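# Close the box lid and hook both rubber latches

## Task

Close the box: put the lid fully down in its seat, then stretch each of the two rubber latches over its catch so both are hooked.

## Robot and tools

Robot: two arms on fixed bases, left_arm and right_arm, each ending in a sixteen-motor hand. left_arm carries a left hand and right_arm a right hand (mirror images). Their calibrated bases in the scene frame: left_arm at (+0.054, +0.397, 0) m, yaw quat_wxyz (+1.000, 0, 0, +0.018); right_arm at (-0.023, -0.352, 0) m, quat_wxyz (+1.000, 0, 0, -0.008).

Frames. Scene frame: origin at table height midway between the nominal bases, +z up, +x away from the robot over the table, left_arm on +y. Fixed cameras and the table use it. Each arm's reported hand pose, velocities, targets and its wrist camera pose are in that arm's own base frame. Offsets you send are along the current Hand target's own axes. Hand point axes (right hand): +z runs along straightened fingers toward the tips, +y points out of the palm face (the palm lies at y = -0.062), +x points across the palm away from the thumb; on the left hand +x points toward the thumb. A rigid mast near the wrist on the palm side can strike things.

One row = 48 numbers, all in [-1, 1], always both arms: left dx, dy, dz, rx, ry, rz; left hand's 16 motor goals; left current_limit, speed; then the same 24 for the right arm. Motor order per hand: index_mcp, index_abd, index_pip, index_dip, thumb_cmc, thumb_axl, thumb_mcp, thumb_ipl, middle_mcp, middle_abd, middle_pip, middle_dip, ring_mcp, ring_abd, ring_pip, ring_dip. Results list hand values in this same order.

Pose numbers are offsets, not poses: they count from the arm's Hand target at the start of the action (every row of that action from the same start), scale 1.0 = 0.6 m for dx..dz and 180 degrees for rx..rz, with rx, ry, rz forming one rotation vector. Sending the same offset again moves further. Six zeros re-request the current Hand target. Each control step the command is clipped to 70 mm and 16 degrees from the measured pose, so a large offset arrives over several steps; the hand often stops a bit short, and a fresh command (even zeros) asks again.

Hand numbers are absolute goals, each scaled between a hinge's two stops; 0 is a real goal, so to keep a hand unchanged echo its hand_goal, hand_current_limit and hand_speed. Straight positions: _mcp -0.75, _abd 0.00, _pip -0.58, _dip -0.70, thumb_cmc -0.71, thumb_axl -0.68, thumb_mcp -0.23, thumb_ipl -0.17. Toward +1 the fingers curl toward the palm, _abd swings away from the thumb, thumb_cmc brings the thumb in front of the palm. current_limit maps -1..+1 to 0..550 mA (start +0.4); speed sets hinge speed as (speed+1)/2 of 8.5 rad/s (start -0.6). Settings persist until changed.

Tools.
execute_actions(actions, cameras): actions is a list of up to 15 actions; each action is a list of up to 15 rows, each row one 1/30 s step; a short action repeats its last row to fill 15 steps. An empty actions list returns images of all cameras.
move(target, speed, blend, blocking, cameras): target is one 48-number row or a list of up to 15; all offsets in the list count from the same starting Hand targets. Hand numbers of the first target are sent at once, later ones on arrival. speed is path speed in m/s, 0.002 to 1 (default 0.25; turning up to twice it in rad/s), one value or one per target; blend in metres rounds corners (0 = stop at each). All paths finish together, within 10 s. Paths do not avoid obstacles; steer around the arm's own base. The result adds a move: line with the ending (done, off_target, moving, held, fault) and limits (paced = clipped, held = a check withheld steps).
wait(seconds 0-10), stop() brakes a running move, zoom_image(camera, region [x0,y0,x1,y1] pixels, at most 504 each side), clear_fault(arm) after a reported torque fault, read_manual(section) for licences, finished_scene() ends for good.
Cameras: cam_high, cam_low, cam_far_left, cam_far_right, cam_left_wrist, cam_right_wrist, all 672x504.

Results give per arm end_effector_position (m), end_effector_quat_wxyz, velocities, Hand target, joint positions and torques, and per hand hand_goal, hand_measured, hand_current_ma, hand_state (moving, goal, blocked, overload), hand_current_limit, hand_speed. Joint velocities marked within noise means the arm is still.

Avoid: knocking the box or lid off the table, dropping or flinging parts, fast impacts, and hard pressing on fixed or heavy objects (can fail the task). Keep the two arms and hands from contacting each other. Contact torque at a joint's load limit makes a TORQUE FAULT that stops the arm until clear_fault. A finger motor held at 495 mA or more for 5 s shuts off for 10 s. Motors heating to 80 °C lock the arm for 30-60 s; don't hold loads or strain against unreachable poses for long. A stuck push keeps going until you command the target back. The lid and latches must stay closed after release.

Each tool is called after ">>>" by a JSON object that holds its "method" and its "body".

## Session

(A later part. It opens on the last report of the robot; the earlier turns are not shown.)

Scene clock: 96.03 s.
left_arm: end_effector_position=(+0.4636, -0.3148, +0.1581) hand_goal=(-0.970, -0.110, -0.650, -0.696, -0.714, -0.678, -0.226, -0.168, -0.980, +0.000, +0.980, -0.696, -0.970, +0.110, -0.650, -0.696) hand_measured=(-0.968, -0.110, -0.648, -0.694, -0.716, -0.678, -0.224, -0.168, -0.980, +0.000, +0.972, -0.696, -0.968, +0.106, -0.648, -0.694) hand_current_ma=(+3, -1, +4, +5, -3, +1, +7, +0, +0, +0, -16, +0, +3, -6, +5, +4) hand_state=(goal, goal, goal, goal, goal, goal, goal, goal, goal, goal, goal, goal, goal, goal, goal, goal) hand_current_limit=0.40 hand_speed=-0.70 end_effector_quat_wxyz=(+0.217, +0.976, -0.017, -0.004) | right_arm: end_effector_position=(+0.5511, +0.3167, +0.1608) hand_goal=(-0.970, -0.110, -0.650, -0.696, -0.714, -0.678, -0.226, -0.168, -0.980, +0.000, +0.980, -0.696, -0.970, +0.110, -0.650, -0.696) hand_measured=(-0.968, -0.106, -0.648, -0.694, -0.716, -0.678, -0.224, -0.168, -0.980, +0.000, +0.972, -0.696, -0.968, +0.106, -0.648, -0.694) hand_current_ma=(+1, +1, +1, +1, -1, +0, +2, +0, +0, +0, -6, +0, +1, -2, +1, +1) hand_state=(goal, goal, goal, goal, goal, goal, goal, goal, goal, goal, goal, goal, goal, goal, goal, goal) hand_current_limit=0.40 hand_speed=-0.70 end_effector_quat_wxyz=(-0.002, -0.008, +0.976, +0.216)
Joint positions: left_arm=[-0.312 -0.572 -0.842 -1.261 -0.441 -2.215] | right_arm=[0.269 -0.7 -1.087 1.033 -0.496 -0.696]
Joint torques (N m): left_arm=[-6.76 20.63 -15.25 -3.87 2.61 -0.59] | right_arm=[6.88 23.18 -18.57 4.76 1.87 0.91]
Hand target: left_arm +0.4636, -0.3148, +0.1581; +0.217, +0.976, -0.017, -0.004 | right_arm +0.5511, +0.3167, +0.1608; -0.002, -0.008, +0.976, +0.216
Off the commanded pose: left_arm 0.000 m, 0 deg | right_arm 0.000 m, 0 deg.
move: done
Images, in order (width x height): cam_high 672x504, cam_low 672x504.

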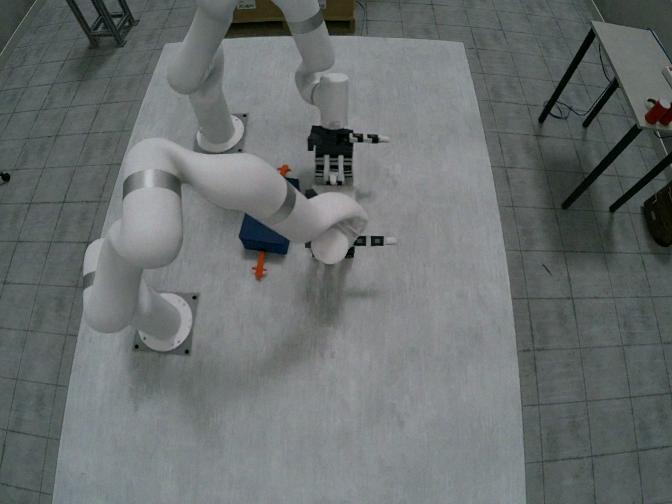

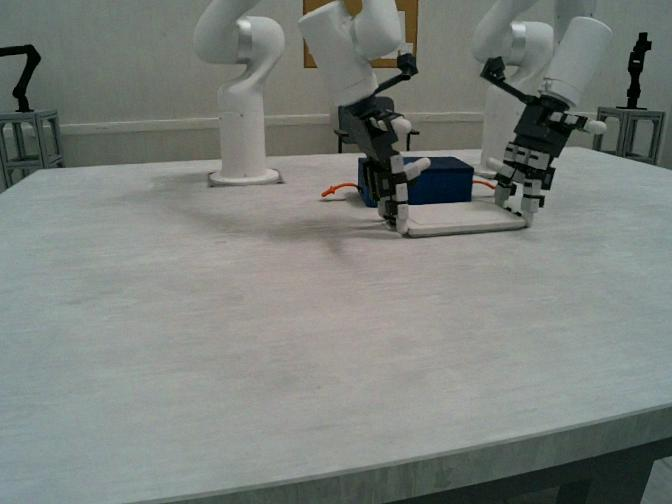

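>>> {"method": "move", "body": {"target": [0,0.006,0.0028,0,0,0,-0.97,-0.11,-0.65,-0.696,-0.714,-0.678,-0.226,-0.168,-0.98,0,0.98,-0.696,-0.97,0.11,-0.65,-0.696,0.75,-0.7, 0,0.006,0.0028,0,0,0,-0.97,-0.11,-0.65,-0.696,-0.714,-0.678,-0.226,-0.168,-0.98,0,0.98,-0.696,-0.97,0.11,-0.65,-0.696,0.75,-0.7], "speed": 0.03, "cameras": []}}

Scene clock: 97.53 s.
left_arm: end_effector_position=(+0.4635, -0.3188, +0.1581) hand_goal=(-0.970, -0.110, -0.650, -0.696, -0.714, -0.678, -0.226, -0.168, -0.980, +0.000, +0.980, -0.696, -0.970, +0.110, -0.650, -0.696) hand_measured=(-0.972, -0.110, -0.650, -0.694, -0.716, -0.678, -0.224, -0.168, -0.980, +0.000, +0.972, -0.696, -0.972, +0.106, -0.650, -0.694) hand_current_ma=(-4, -1, +0, +2, -3, +1, +7, +0, +0, +0, -16, +0, -3, -6, +0, +2) hand_state=(goal, goal, goal, goal, goal, goal, goal, goal, goal, goal, goal, goal, goal, goal, goal, goal) hand_current_limit=0.75 hand_speed=-0.70 end_effector_quat_wxyz=(+0.217, +0.976, -0.017, -0.004) | right_arm: end_effector_position=(+0.5511, +0.3207, +0.1608) hand_goal=(-0.970, -0.110, -0.650, -0.696, -0.714, -0.678, -0.226, -0.168, -0.980, +0.000, +0.980, -0.696, -0.970, +0.110, -0.650, -0.696) hand_measured=(-0.984, -0.108, -0.656, -0.698, -0.716, -0.678, -0.224, -0.168, -0.980, +0.000, +0.972, -0.696, -0.982, +0.106, -0.656, -0.698) hand_current_ma=(-15, +1, -4, -1, -1, +0, +2, +0, +0, +0, -6, +0, -12, -1, -4, +0) hand_state=(goal, goal, goal, goal, goal, goal, goal, goal, goal, goal, goal, goal, goal, goal, goal, goal) hand_current_limit=0.75 hand_speed=-0.70 end_effector_quat_wxyz=(-0.002, -0.008, +0.976, +0.216)
Joint positions: left_arm=[-0.32 -0.574 -0.846 -1.264 -0.44 -2.22] | right_arm=[0.276 -0.702 -1.09 1.034 -0.495 -0.691]
Joint torques (N m): left_arm=[-6.73 21.28 -15.47 -3.88 2.57 -0.63] | right_arm=[7.82 23.49 -18.63 4.25 1.74 0.96]
Hand target: left_arm +0.4635, -0.3188, +0.1581; +0.217, +0.976, -0.017, -0.004 | right_arm +0.5510, +0.3207, +0.1608; -0.002, -0.008, +0.976, +0.216
Off the commanded pose: left_arm 0.000 m, 0 deg | right_arm 0.000 m, 0 deg.
move: done
No camera images: "cameras" was empty.

>>> {"method": "move", "body": {"target": [0,0,0,0,0,0,-0.836,-0.11,-0.372,-0.514,-0.714,-0.678,-0.226,-0.168,-0.98,0,0.98,-0.696,-0.836,0.11,-0.372,-0.514,0.75,-0.93, 0,0,0,0,0,0,-0.836,-0.11,-0.372,-0.514,-0.714,-0.678,-0.226,-0.168,-0.98,0,0.98,-0.696,-0.836,0.11,-0.372,-0.514,0.75,-0.93], "speed": 0.03, "cameras": ["cam_low"]}}

>>> {"method": "zoom_image", "body": {"camera": "cam_low", "region": [355, 160, 455, 244]}}

>>> {"method": "zoom_image", "body": {"camera": "cam_low", "region": [470, 160, 570, 244]}}

Scene clock: 102.00 s.
left_arm: end_effector_position=(+0.4635, -0.3187, +0.1580) hand_goal=(-0.836, -0.110, -0.372, -0.514, -0.714, -0.678, -0.226, -0.168, -0.980, +0.000, +0.980, -0.696, -0.836, +0.110, -0.372, -0.514) hand_measured=(-0.992, -0.110, -0.648, -0.610, -0.716, -0.678, -0.224, -0.168, -0.980, +0.000, +0.972, -0.696, -0.992, +0.110, -0.650, -0.604) hand_current_ma=(-481, +1, -481, -371, -3, +1, +7, +0, +0, +0, -16, +0, -481, +0, -481, -342) hand_state=(blocked, goal, blocked, blocked, goal, goal, goal, goal, goal, goal, goal, goal, blocked, goal, blocked, blocked) hand_current_limit=0.75 hand_speed=-0.93 end_effector_quat_wxyz=(+0.216, +0.976, -0.017, -0.004) | right_arm: end_effector_position=(+0.5511, +0.3207, +0.1608) hand_goal=(-0.836, -0.110, -0.372, -0.514, -0.714, -0.678, -0.226, -0.168, -0.980, +0.000, +0.980, -0.696, -0.836, +0.110, -0.372, -0.514) hand_measured=(-0.990, -0.110, -0.642, -0.610, -0.716, -0.678, -0.224, -0.168, -0.980, +0.000, +0.972, -0.696, -0.984, +0.106, -0.656, -0.594) hand_current_ma=(-481, +0, -481, -254, -1, +0, +2, +0, +0, +0, -6, +0, -481, -1, -481, -188) hand_state=(blocked, goal, blocked, blocked, goal, goal, goal, goal, goal, goal, goal, goal, blocked, goal, blocked, blocked) hand_current_limit=0.75 hand_speed=-0.93 end_effector_quat_wxyz=(-0.002, -0.008, +0.976, +0.216)
Joint positions: left_arm=[-0.32 -0.574 -0.846 -1.264 -0.439 -2.22] | right_arm=[0.276 -0.702 -1.09 1.034 -0.494 -0.691]
Joint torques (N m): left_arm=[-7.16 25.66 -15.32 -3.69 -2.66 -0.58] | right_arm=[7.25 29.69 -18.7 4.19 -0.88 0.8]
Hand target: left_arm +0.4635, -0.3188, +0.1581; +0.217, +0.976, -0.017, -0.004 | right_arm +0.5510, +0.3207, +0.1608; -0.002, -0.008, +0.976, +0.216
Off the commanded pose: left_arm 0.000 m, 0 deg | right_arm 0.000 m, 0 deg.
move: done
Images, in order (width x height): cam_low 672x504.

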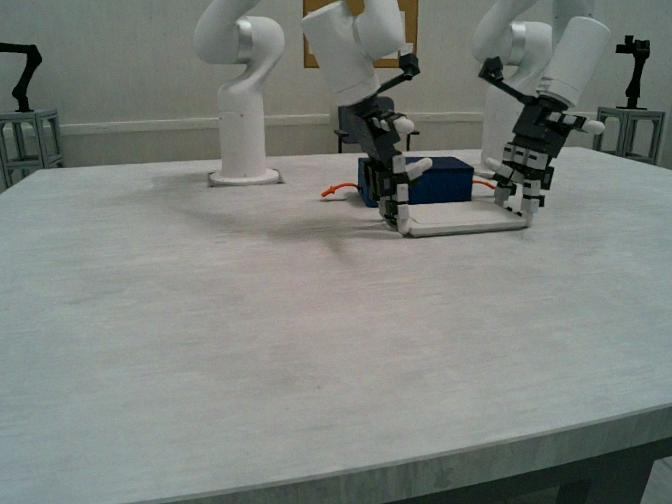

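Scaled by 5.040 from the camera's 672x504 image, which has a finer 960x720 frame.

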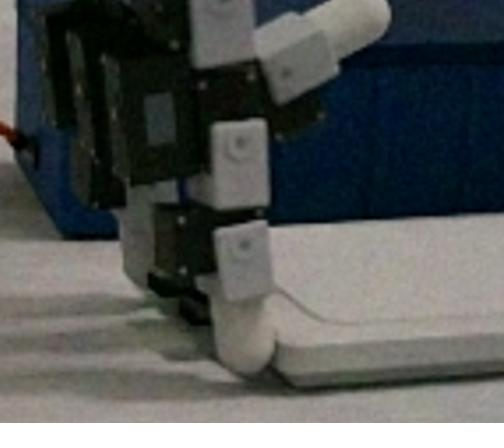

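Scaled by 5.040 from the camera's 672x504 image, which has a finer 960x720 frame.

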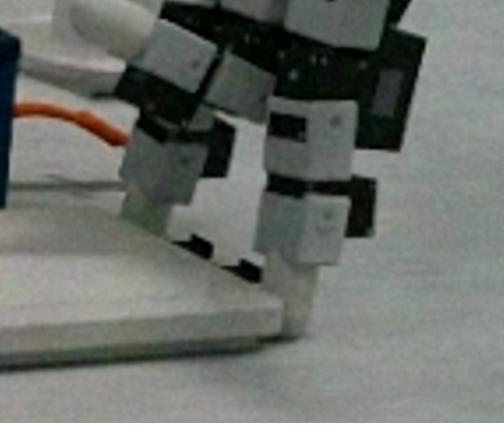

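>>> {"method": "move", "body": {"target": [0,0.0141,-0.0302,0,0,0,-0.836,-0.11,-0.372,-0.514,-0.714,-0.678,-0.226,-0.168,-0.98,0,0.98,-0.696,-0.836,0.11,-0.372,-0.514,0.75,-0.93, 0,0.0141,-0.0302,0,0,0,-0.836,-0.11,-0.372,-0.514,-0.714,-0.678,-0.226,-0.168,-0.98,0,0.98,-0.696,-0.836,0.11,-0.372,-0.514,0.75,-0.93], "speed": 0.04, "cameras": ["cam_low","cam_high"]}}

>>> {"method": "zoom_image", "body": {"camera": "cam_low", "region": [345, 140, 555, 250]}}

Scene clock: 104.10 s.
left_arm: end_effector_position=(+0.4635, -0.3188, +0.1780) hand_goal=(-0.836, -0.110, -0.372, -0.514, -0.714, -0.678, -0.226, -0.168, -0.980, +0.000, +0.980, -0.696, -0.836, +0.110, -0.372, -0.514) hand_measured=(-0.992, -0.110, -0.648, -0.610, -0.716, -0.678, -0.224, -0.168, -0.980, +0.000, +0.972, -0.696, -0.992, +0.110, -0.650, -0.604) hand_current_ma=(-481, +1, -481, -366, -3, +1, +7, +0, +0, +0, -16, +0, -481, +0, -481, -338) hand_state=(blocked, goal, blocked, blocked, goal, goal, goal, goal, goal, goal, goal, goal, blocked, goal, blocked, blocked) hand_current_limit=0.75 hand_speed=-0.93 end_effector_quat_wxyz=(+0.217, +0.976, -0.017, -0.004) | right_arm: end_effector_position=(+0.5510, +0.3207, +0.1808) hand_goal=(-0.836, -0.110, -0.372, -0.514, -0.714, -0.678, -0.226, -0.168, -0.980, +0.000, +0.980, -0.696, -0.836, +0.110, -0.372, -0.514) hand_measured=(-0.990, -0.110, -0.642, -0.610, -0.716, -0.678, -0.224, -0.168, -0.980, +0.000, +0.972, -0.696, -0.986, +0.106, -0.656, -0.592) hand_current_ma=(-481, +0, -481, -252, -1, +0, +2, +0, +0, +0, -6, +0, -481, -1, -481, -183) hand_state=(blocked, goal, blocked, blocked, goal, goal, goal, goal, goal, goal, goal, goal, blocked, goal, blocked, blocked) hand_current_limit=0.75 hand_speed=-0.93 end_effector_quat_wxyz=(-0.002, -0.008, +0.976, +0.216)
Joint positions: left_arm=[-0.32 -0.529 -0.842 -1.184 -0.453 -2.309] | right_arm=[0.276 -0.664 -1.087 0.981 -0.513 -0.63]
Joint torques (N m): left_arm=[-4.93 41.1 -7.02 1.86 -6.81 -0.47] | right_arm=[7.55 41.9 -11.18 -1.31 -4.03 0.9]
Hand target: left_arm +0.4635, -0.3188, +0.1781; +0.217, +0.976, -0.017, -0.004 | right_arm +0.5510, +0.3207, +0.1808; -0.002, -0.008, +0.976, +0.216
Off the commanded pose: left_arm 0.000 m, 0 deg | right_arm 0.000 m, 0 deg.
move: done
Images, in order (width x height): cam_high 672x504, cam_low 672x504.

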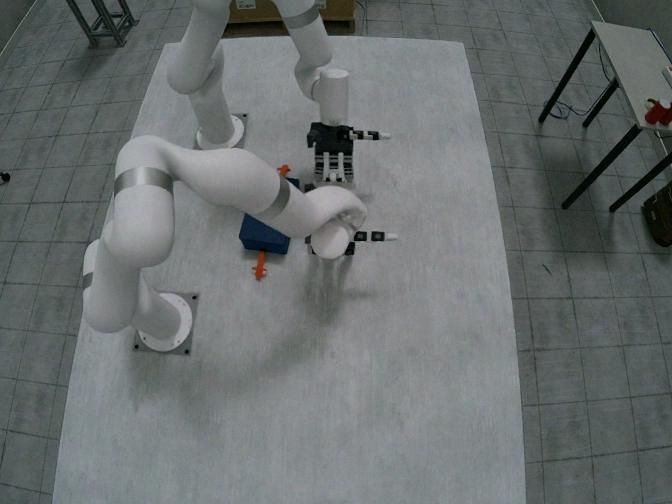

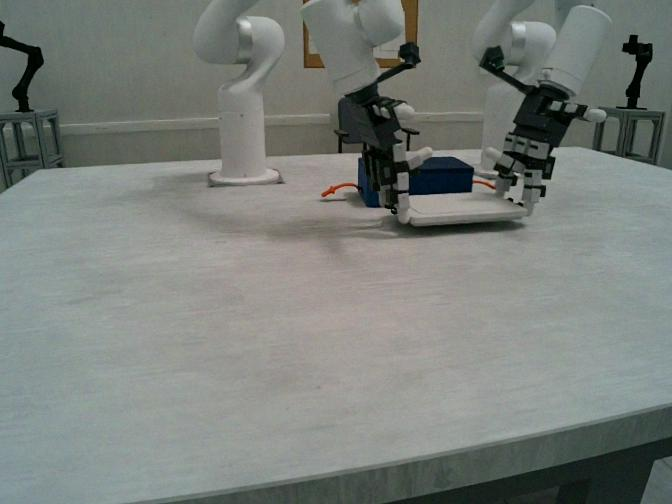

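Scaled by 2.400 from the camera's 672x504 image, which has a finer 960x720 frame.

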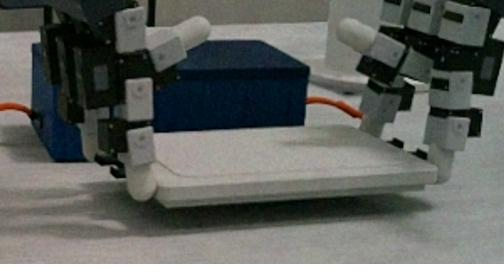

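>>> {"method": "move", "body": {"target": [0,0.0704,-0.151,0,0,0,-0.836,-0.11,-0.372,-0.514,-0.714,-0.678,-0.226,-0.168,-0.98,0,0.98,-0.696,-0.836,0.11,-0.372,-0.514,0.75,-0.93, 0,0.0704,-0.151,0,0,0,-0.836,-0.11,-0.372,-0.514,-0.714,-0.678,-0.226,-0.168,-0.98,0,0.98,-0.696,-0.836,0.11,-0.372,-0.514,0.75,-0.93], "speed": 0.08, "cameras": ["all"]}}

>>> {"method": "zoom_image", "body": {"camera": "cam_low", "region": [345, 100, 555, 220]}}

Scene clock: 110.13 s.
left_arm: end_effector_position=(+0.4635, -0.3187, +0.2780) hand_goal=(-0.836, -0.110, -0.372, -0.514, -0.714, -0.678, -0.226, -0.168, -0.980, +0.000, +0.980, -0.696, -0.836, +0.110, -0.372, -0.514) hand_measured=(-0.992, -0.108, -0.648, -0.606, -0.716, -0.678, -0.224, -0.168, -0.980, +0.000, +0.972, -0.696, -0.992, +0.112, -0.650, -0.602) hand_current_ma=(-481, +2, -481, -348, -3, +1, +7, +0, +0, +0, -16, +0, -481, +1, -481, -329) hand_state=(blocked, goal, blocked, blocked, goal, goal, goal, goal, goal, goal, goal, goal, blocked, goal, blocked, blocked) hand_current_limit=0.75 hand_speed=-0.93 end_effector_quat_wxyz=(+0.217, +0.976, -0.017, -0.004) | right_arm: end_effector_position=(+0.5511, +0.3207, +0.2808) hand_goal=(-0.836, -0.110, -0.372, -0.514, -0.714, -0.678, -0.226, -0.168, -0.980, +0.000, +0.980, -0.696, -0.836, +0.110, -0.372, -0.514) hand_measured=(-0.990, -0.110, -0.642, -0.610, -0.716, -0.678, -0.224, -0.168, -0.980, +0.000, +0.972, -0.696, -0.986, +0.106, -0.656, -0.588) hand_current_ma=(-481, +0, -481, -247, -1, +0, +2, +0, +0, +0, -5, +0, -481, -1, -481, -170) hand_state=(blocked, goal, blocked, blocked, goal, goal, goal, goal, goal, goal, goal, goal, blocked, goal, blocked, blocked) hand_current_limit=0.75 hand_speed=-0.93 end_effector_quat_wxyz=(-0.002, -0.008, +0.976, +0.216)
Joint positions: left_arm=[-0.32 -0.328 -0.858 -0.852 -0.569 -2.688] | right_arm=[0.276 -0.494 -1.104 0.759 -0.635 -0.366]
Joint torques (N m): left_arm=[-4.63 37.51 -20.28 1.53 -5.14 -0.57] | right_arm=[3.14 39.15 -21.98 -0.94 -3.38 0.85]
Hand target: left_arm +0.4634, -0.3188, +0.2780; +0.217, +0.976, -0.017, -0.004 | right_arm +0.5510, +0.3208, +0.2808; -0.002, -0.008, +0.976, +0.216
Off the commanded pose: left_arm 0.000 m, 0 deg | right_arm 0.000 m, 0 deg.
move: done
camera_calibration:
cam_left_wrist: T_world_to_cam=[[-0.767522, 0.573347, -0.286677, 0.590954], [0.437869, 0.79555, 0.418774, -0.111954], [0.468168, 0.195891, -0.861653, 0.208368], [0, 0, 0, 1]] pos_world=[0.405039, -0.290574, 0.395837]
cam_right_wrist: T_world_to_cam=[[0.750467, 0.589739, 0.298341, -0.658299], [0.453624, -0.787919, 0.416425, -0.160722], [0.48065, -0.177179, -0.858827, 0.158791], [0, 0, 0, 1]] pos_world=[0.490616, 0.289723, 0.3997]

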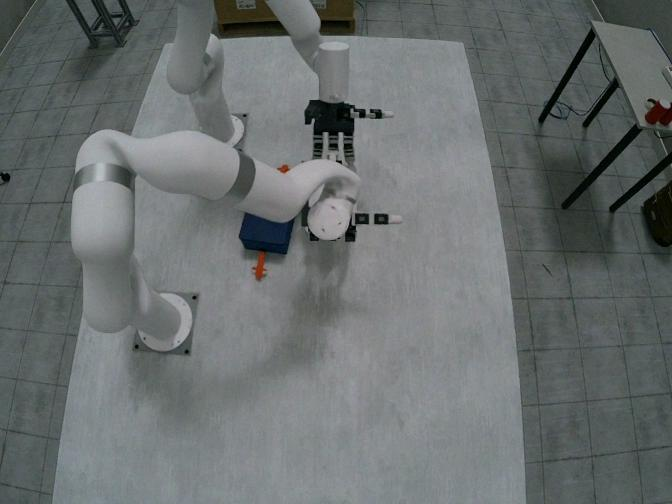

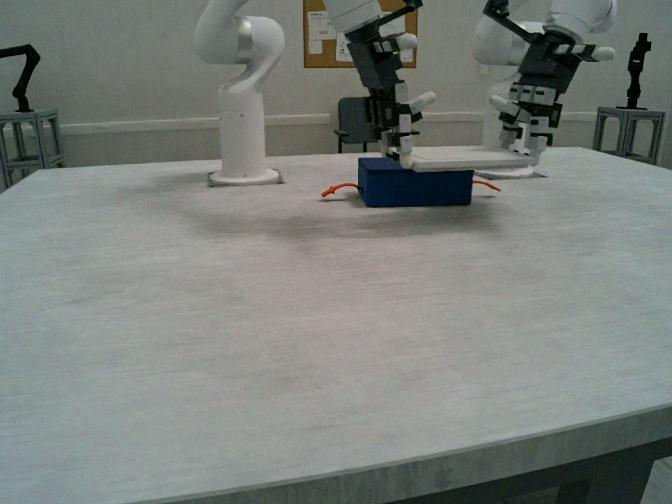

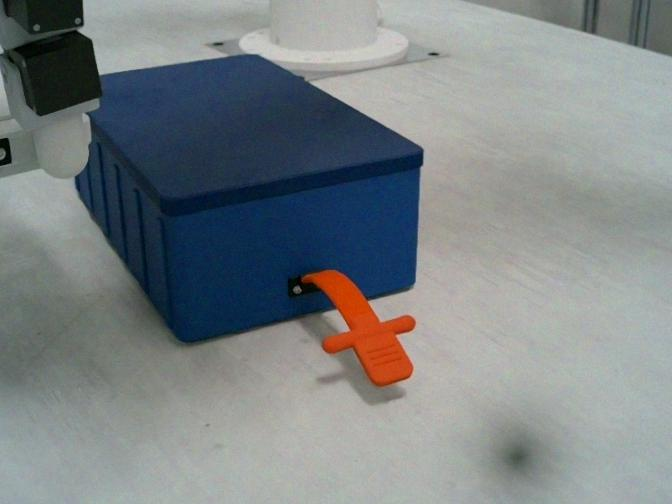

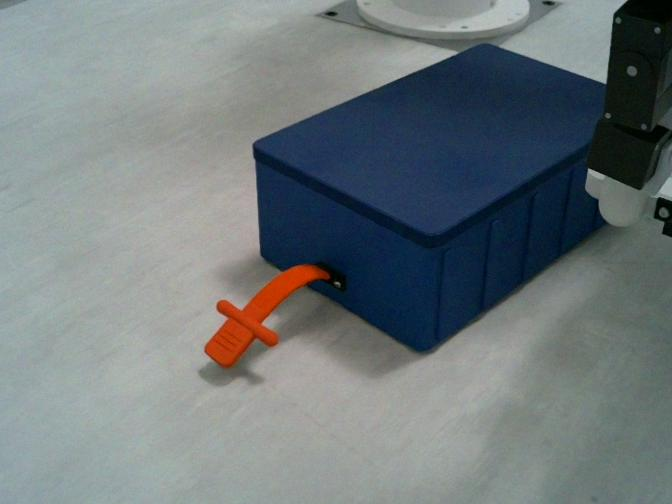

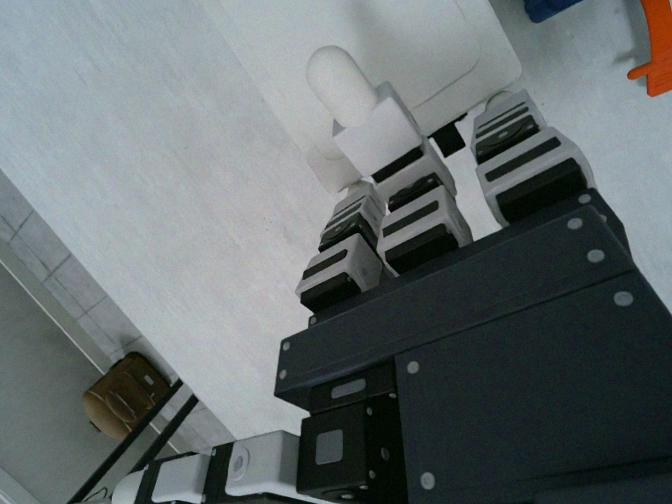

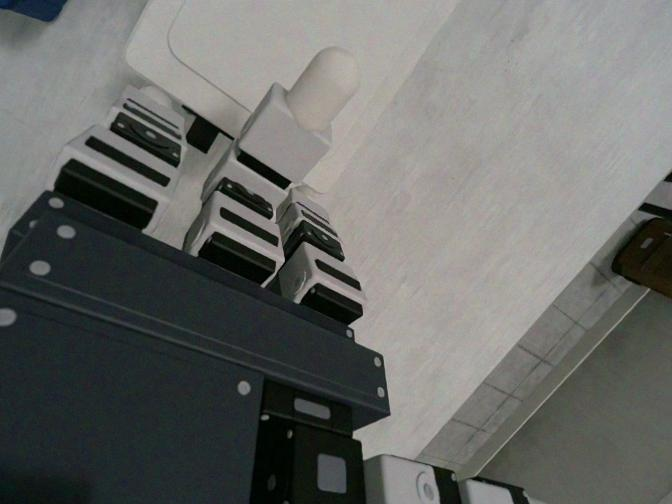

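Scaled by 2.400 from the camera's 672x504 image, which has a finer 960x720 frame.

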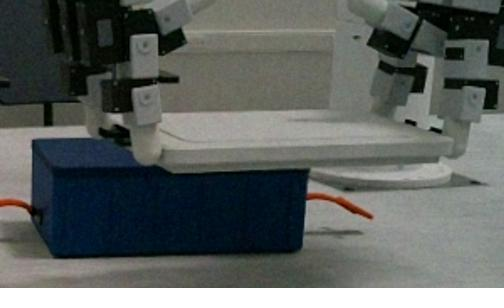

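>>> {"method": "move", "body": {"target": [-0.3247,0.01525,0.0071,0,-0.01597,0.03424,-0.836,-0.11,-0.372,-0.514,-0.714,-0.678,-0.226,-0.168,-0.98,0,0.98,-0.696,-0.836,0.11,-0.372,-0.514,0.75,-0.93, 0.3495,-0.01405,-0.00655,0,-0.01597,0.03424,-0.836,-0.11,-0.372,-0.514,-0.714,-0.678,-0.226,-0.168,-0.98,0,0.98,-0.696,-0.836,0.11,-0.372,-0.514,0.75,-0.93], "speed": 0.08, "cameras": ["all"]}}

>>> {"method": "zoom_image", "body": {"camera": "cam_low", "region": [325, 100, 535, 220]}}

>>> {"method": "zoom_image", "body": {"camera": "cam_high", "region": [220, 130, 360, 290]}}

Scene clock: 115.17 s.
left_arm: end_effector_position=(+0.2684, -0.3221, +0.2780) hand_goal=(-0.836, -0.110, -0.372, -0.514, -0.714, -0.678, -0.226, -0.168, -0.980, +0.000, +0.980, -0.696, -0.836, +0.110, -0.372, -0.514) hand_measured=(-0.992, -0.108, -0.648, -0.606, -0.716, -0.678, -0.224, -0.168, -0.980, +0.000, +0.972, -0.696, -0.992, +0.112, -0.650, -0.602) hand_current_ma=(-481, +2, -481, -348, -3, +1, +7, +0, +0, +0, -16, +0, -481, +2, -481, -328) hand_state=(blocked, goal, blocked, blocked, goal, goal, goal, goal, goal, goal, goal, goal, blocked, goal, blocked, blocked) hand_current_limit=0.75 hand_speed=-0.93 end_effector_quat_wxyz=(+0.216, +0.973, -0.075, -0.016) | right_arm: end_effector_position=(+0.3415, +0.3081, +0.2808) hand_goal=(-0.836, -0.110, -0.372, -0.514, -0.714, -0.678, -0.226, -0.168, -0.980, +0.000, +0.980, -0.696, -0.836, +0.110, -0.372, -0.514) hand_measured=(-0.990, -0.110, -0.642, -0.610, -0.716, -0.678, -0.224, -0.168, -0.980, +0.000, +0.972, -0.696, -0.990, +0.106, -0.656, -0.588) hand_current_ma=(-481, +0, -481, -247, -1, +0, +2, +0, +0, +0, -5, +0, -481, -2, -481, -170) hand_state=(blocked, goal, blocked, blocked, goal, goal, goal, goal, goal, goal, goal, goal, blocked, goal, blocked, blocked) hand_current_limit=0.75 hand_speed=-0.93 end_effector_quat_wxyz=(+0.011, +0.050, +0.975, +0.216)
Joint positions: left_arm=[-0.506 0.04 -0.429 -0.958 -0.506 -2.633] | right_arm=[0.439 -0.011 -0.488 1.019 -0.439 -0.388]
Joint torques (N m): left_arm=[-10.5 26.27 -7.24 -3.55 0.34 -0.58] | right_arm=[9.16 25.17 -14.01 6.29 0.77 0.78]
Hand target: left_arm +0.2684, -0.3221, +0.2780; +0.216, +0.973, -0.075, -0.016 | right_arm +0.3415, +0.3081, +0.2808; +0.011, +0.050, +0.975, +0.216
Off the commanded pose: left_arm 0.000 m, 0 deg | right_arm 0.000 m, 0 deg.
move: done
camera_calibration:
cam_left_wrist: T_world_to_cam=[[-0.694167, 0.660261, -0.286683, 0.451397], [0.529082, 0.738063, 0.41873, -0.0668596], [0.488062, 0.13899, -0.861671, 0.27671], [0, 0, 0, 1]] pos_world=[0.213668, -0.287153, 0.395837]
cam_right_wrist: T_world_to_cam=[[0.814953, 0.496821, 0.298364, -0.486984], [0.357183, -0.83603, 0.416503, -0.0278662], [0.456369, -0.23286, -0.858781, 0.28272], [0, 0, 0, 1]] pos_world=[0.277798, 0.284481, 0.3997]

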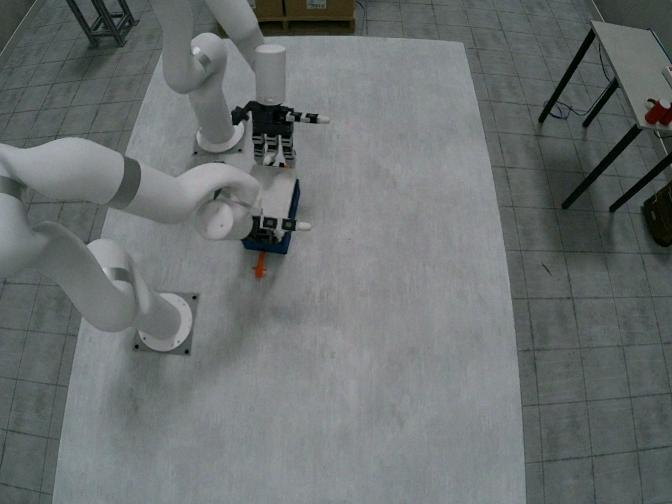

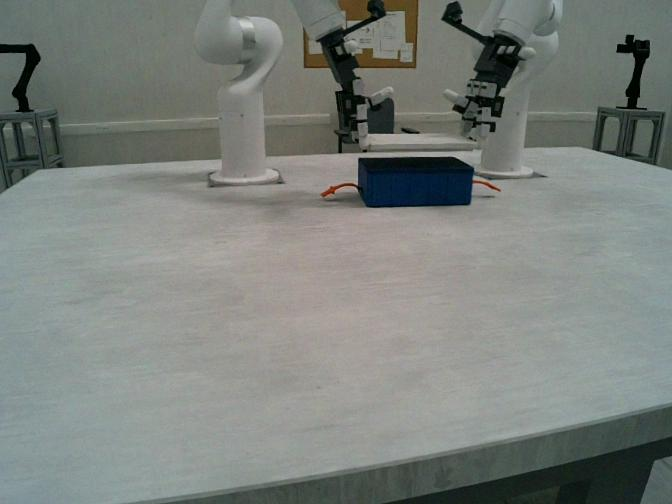

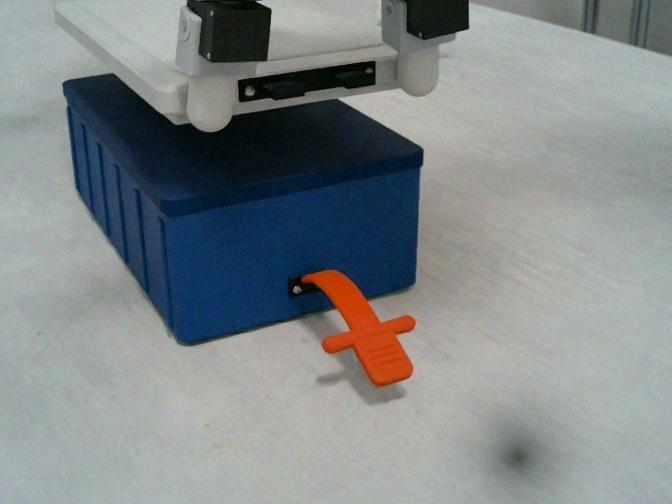

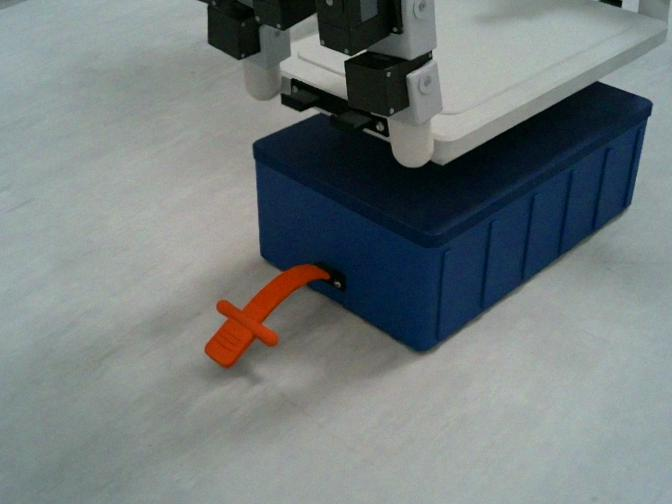

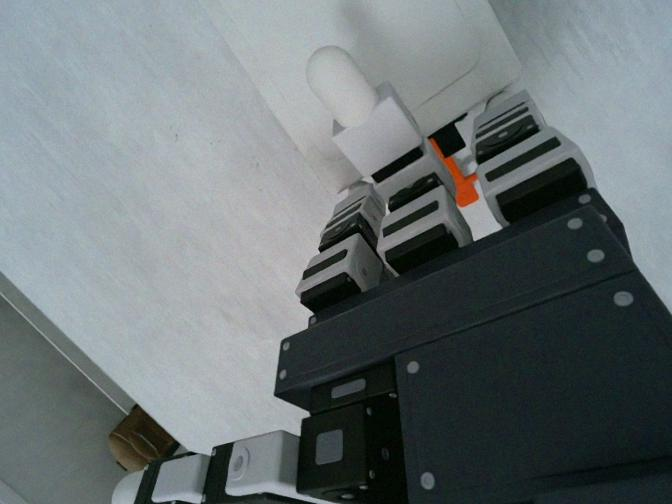

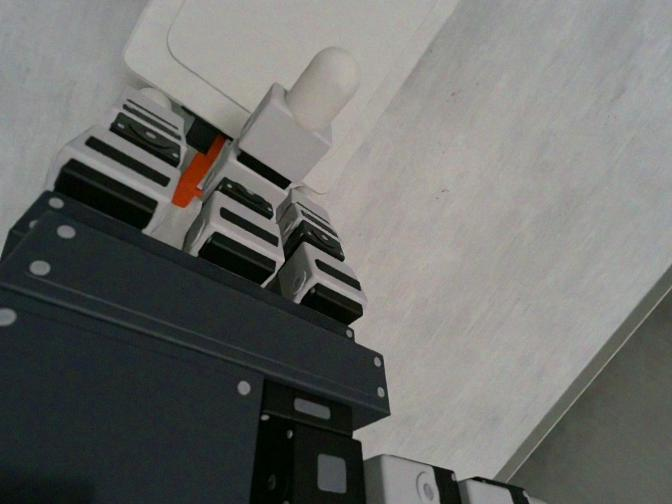

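Scaled by 2.400 from the camera's 672x504 image, which has a finer 960x720 frame.

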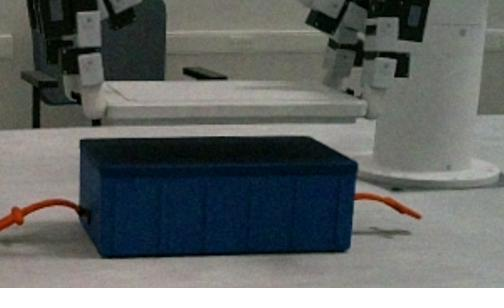

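Scaled by 3.150 from the camera's 672x504 image, which has a finer 960x720 frame.

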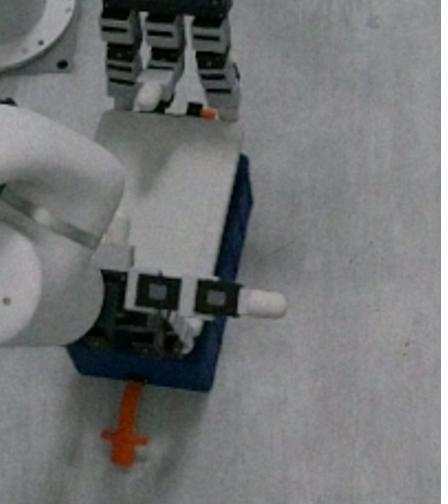

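>>> {"method": "zoom_image", "body": {"camera": "cam_far_left", "region": [40, 0, 480, 360]}}

>>> {"method": "zoom_image", "body": {"camera": "cam_far_right", "region": [220, 0, 672, 370]}}

Scaled by 1.145 from the camera's 672x504 image, which has a finer 960x720 frame.

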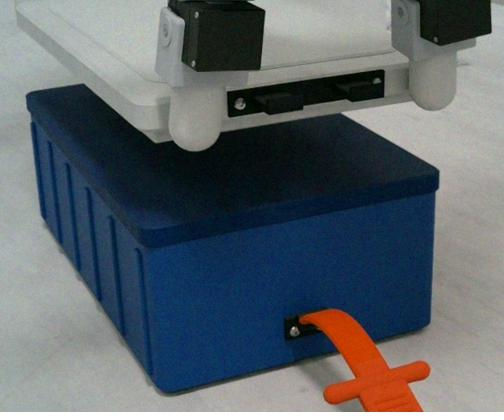

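Scaled by 1.115 from the camera's 672x504 image, which has a finer 960x720 frame.

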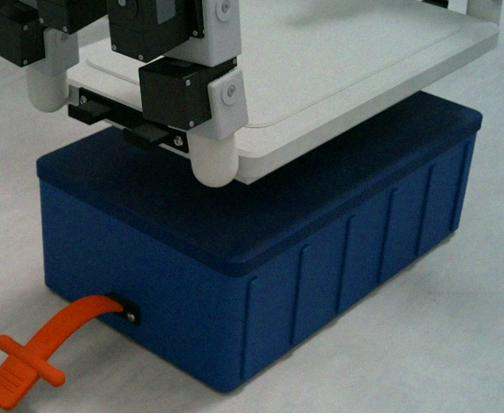

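>>> {"method": "move", "body": {"target": [0,-0.01551,0.03323,0,0,0,-0.836,-0.11,-0.372,-0.514,-0.714,-0.678,-0.226,-0.168,-0.98,0,0.98,-0.696,-0.836,0.11,-0.372,-0.514,0.75,-0.93, 0,-0.01551,0.03323,0,0,0,-0.836,-0.11,-0.372,-0.514,-0.714,-0.678,-0.226,-0.168,-0.98,0,0.98,-0.696,-0.836,0.11,-0.372,-0.514,0.75,-0.93], "speed": 0.05, "cameras": ["cam_high","cam_low","cam_far_left","cam_far_right"]}}

>>> {"method": "zoom_image", "body": {"camera": "cam_far_left", "region": [40, 20, 480, 300]}}

>>> {"method": "zoom_image", "body": {"camera": "cam_far_right", "region": [220, 20, 672, 300]}}

>>> {"method": "zoom_image", "body": {"camera": "cam_low", "region": [325, 120, 535, 230]}}

Scene clock: 128.70 s.
left_arm: end_effector_position=(+0.2684, -0.3221, +0.2560) hand_goal=(-0.836, -0.110, -0.372, -0.514, -0.714, -0.678, -0.226, -0.168, -0.980, +0.000, +0.980, -0.696, -0.836, +0.110, -0.372, -0.514) hand_measured=(-0.992, -0.108, -0.648, -0.606, -0.716, -0.678, -0.224, -0.168, -0.980, +0.000, +0.972, -0.696, -0.992, +0.112, -0.650, -0.600) hand_current_ma=(-481, +2, -481, -348, -3, +1, +7, +0, +0, +0, -15, +0, -481, +2, -481, -322) hand_state=(blocked, goal, blocked, blocked, goal, goal, goal, goal, goal, goal, goal, goal, blocked, goal, blocked, blocked) hand_current_limit=0.75 hand_speed=-0.93 end_effector_quat_wxyz=(+0.216, +0.973, -0.075, -0.016) | right_arm: end_effector_position=(+0.3415, +0.3082, +0.2588) hand_goal=(-0.836, -0.110, -0.372, -0.514, -0.714, -0.678, -0.226, -0.168, -0.980, +0.000, +0.980, -0.696, -0.836, +0.110, -0.372, -0.514) hand_measured=(-0.990, -0.110, -0.642, -0.610, -0.716, -0.678, -0.224, -0.168, -0.980, +0.000, +0.972, -0.696, -0.990, +0.106, -0.656, -0.588) hand_current_ma=(-481, +0, -481, -247, -1, +0, +2, +0, +0, +0, -5, +0, -481, -2, -481, -170) hand_state=(blocked, goal, blocked, blocked, goal, goal, goal, goal, goal, goal, goal, goal, blocked, goal, blocked, blocked) hand_current_limit=0.75 hand_speed=-0.93 end_effector_quat_wxyz=(+0.011, +0.050, +0.975, +0.216)
Joint positions: left_arm=[-0.506 -0.019 -0.417 -1.071 -0.469 -2.505] | right_arm=[0.439 -0.066 -0.476 1.15 -0.407 -0.532]
Joint torques (N m): left_arm=[6.63 7.59 -6.59 -5.66 -0.89 0.6] | right_arm=[-5.79 9.16 -13.69 6.27 -0.08 -1.13]
Hand target: left_arm +0.2684, -0.3220, +0.2560; +0.216, +0.973, -0.075, -0.016 | right_arm +0.3415, +0.3081, +0.2588; +0.011, +0.050, +0.975, +0.216
Off the commanded pose: left_arm 0.000 m, 0 deg | right_arm 0.000 m, 0 deg.
move: done
Images, in order (width x height): cam_high 672x504, cam_low 672x504, cam_far_left 672x504, cam_far_right 672x504.

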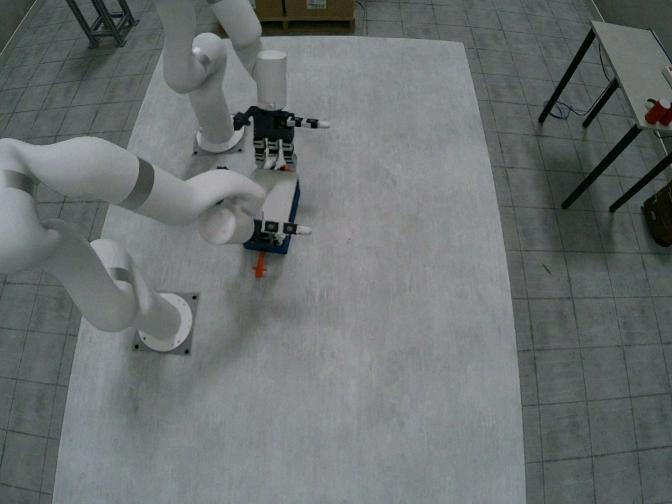

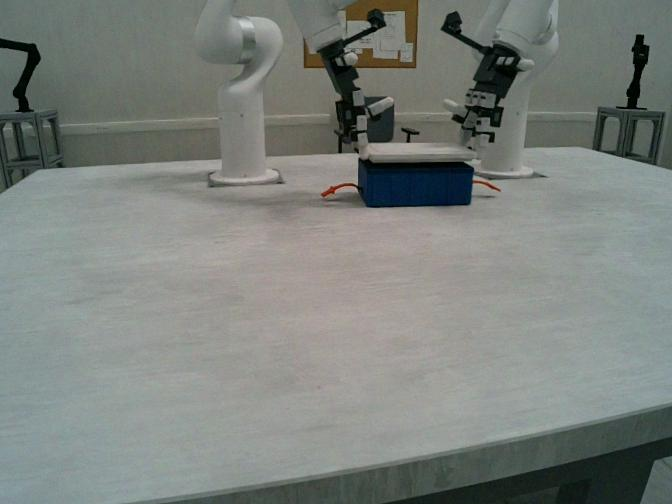

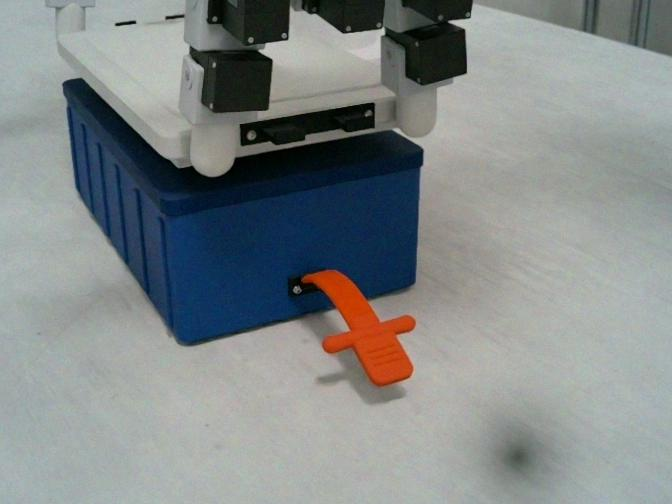

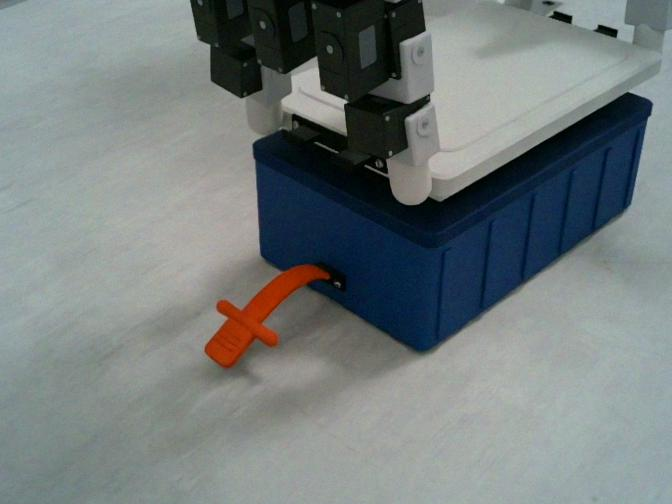

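Scaled by 1.145 from the camera's 672x504 image, which has a finer 960x720 frame.

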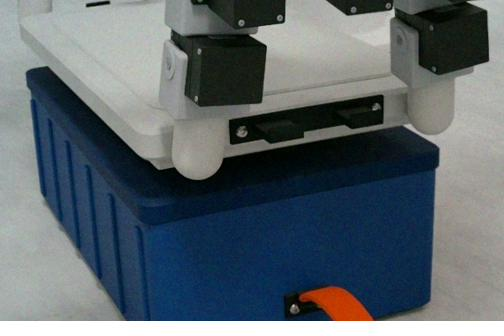

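Scaled by 1.115 from the camera's 672x504 image, which has a finer 960x720 frame.

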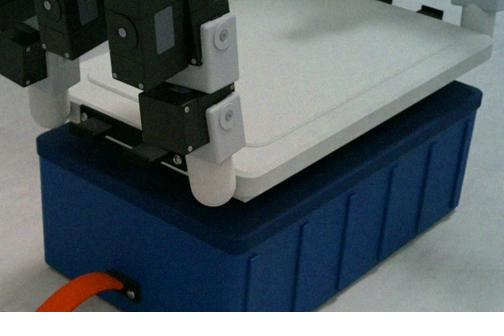

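Scaled by 2.400 from the camera's 672x504 image, which has a finer 960x720 frame.

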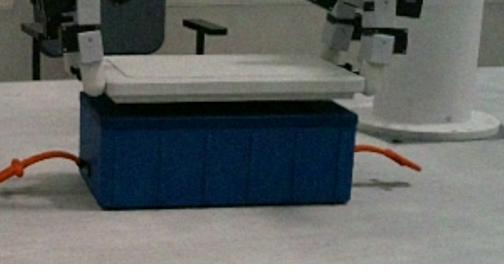

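>>> {"method": "zoom_image", "body": {"camera": "cam_far_left", "region": [50, 60, 290, 240]}}

>>> {"method": "zoom_image", "body": {"camera": "cam_far_left", "region": [240, 80, 450, 240]}}

>>> {"method": "zoom_image", "body": {"camera": "cam_far_right", "region": [380, 80, 672, 280]}}

>>> {"method": "zoom_image", "body": {"camera": "cam_low", "region": [345, 130, 485, 220]}}

Scaled by 2.100 from the camera's 672x504 image, which has a finer 960x720 frame.

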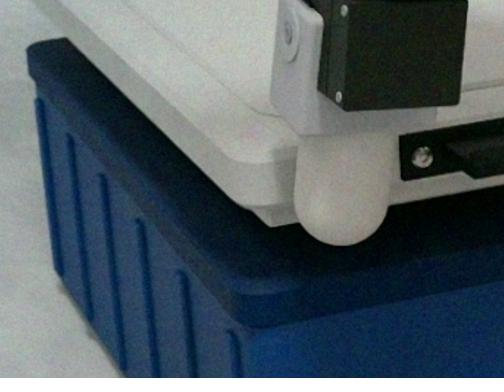

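Scaled by 2.400 from the camera's 672x504 image, which has a finer 960x720 frame.

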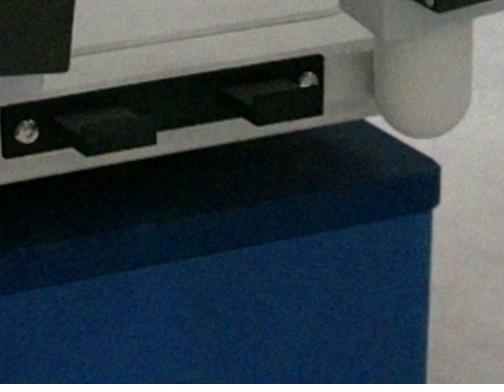

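Scaled by 1.726 from the camera's 672x504 image, which has a finer 960x720 frame.

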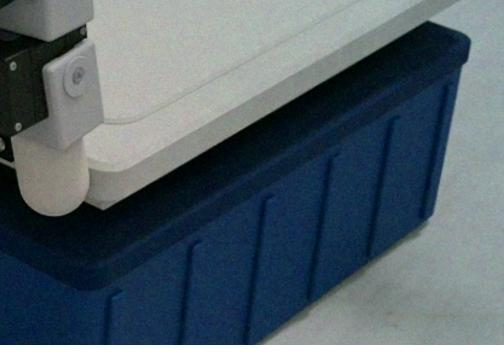

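Scaled by 3.600 from the camera's 672x504 image, which has a finer 960x720 frame.

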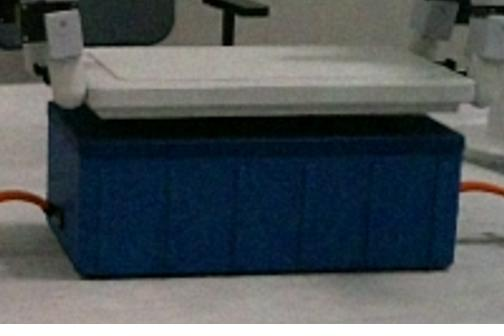

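>>> {"method": "zoom_image", "body": {"camera": "cam_far_right", "region": [240, 80, 460, 260]}}

>>> {"method": "zoom_image", "body": {"camera": "cam_high", "region": [230, 150, 320, 260]}}

Scaled by 2.291 from the camera's 672x504 image, which has a finer 960x720 frame.

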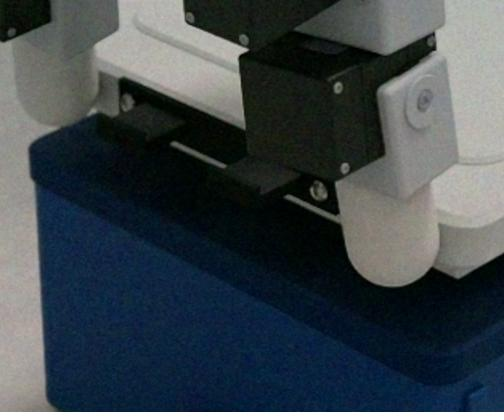

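Scaled by 4.582 from the camera's 672x504 image, which has a finer 960x720 frame.

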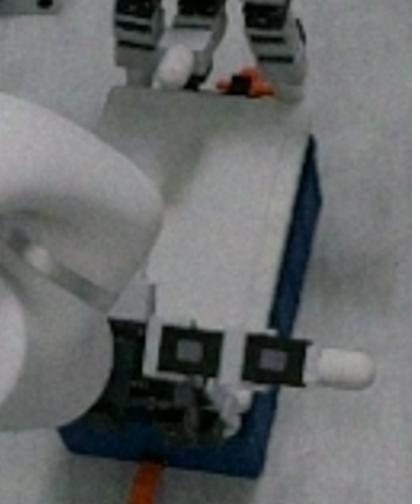

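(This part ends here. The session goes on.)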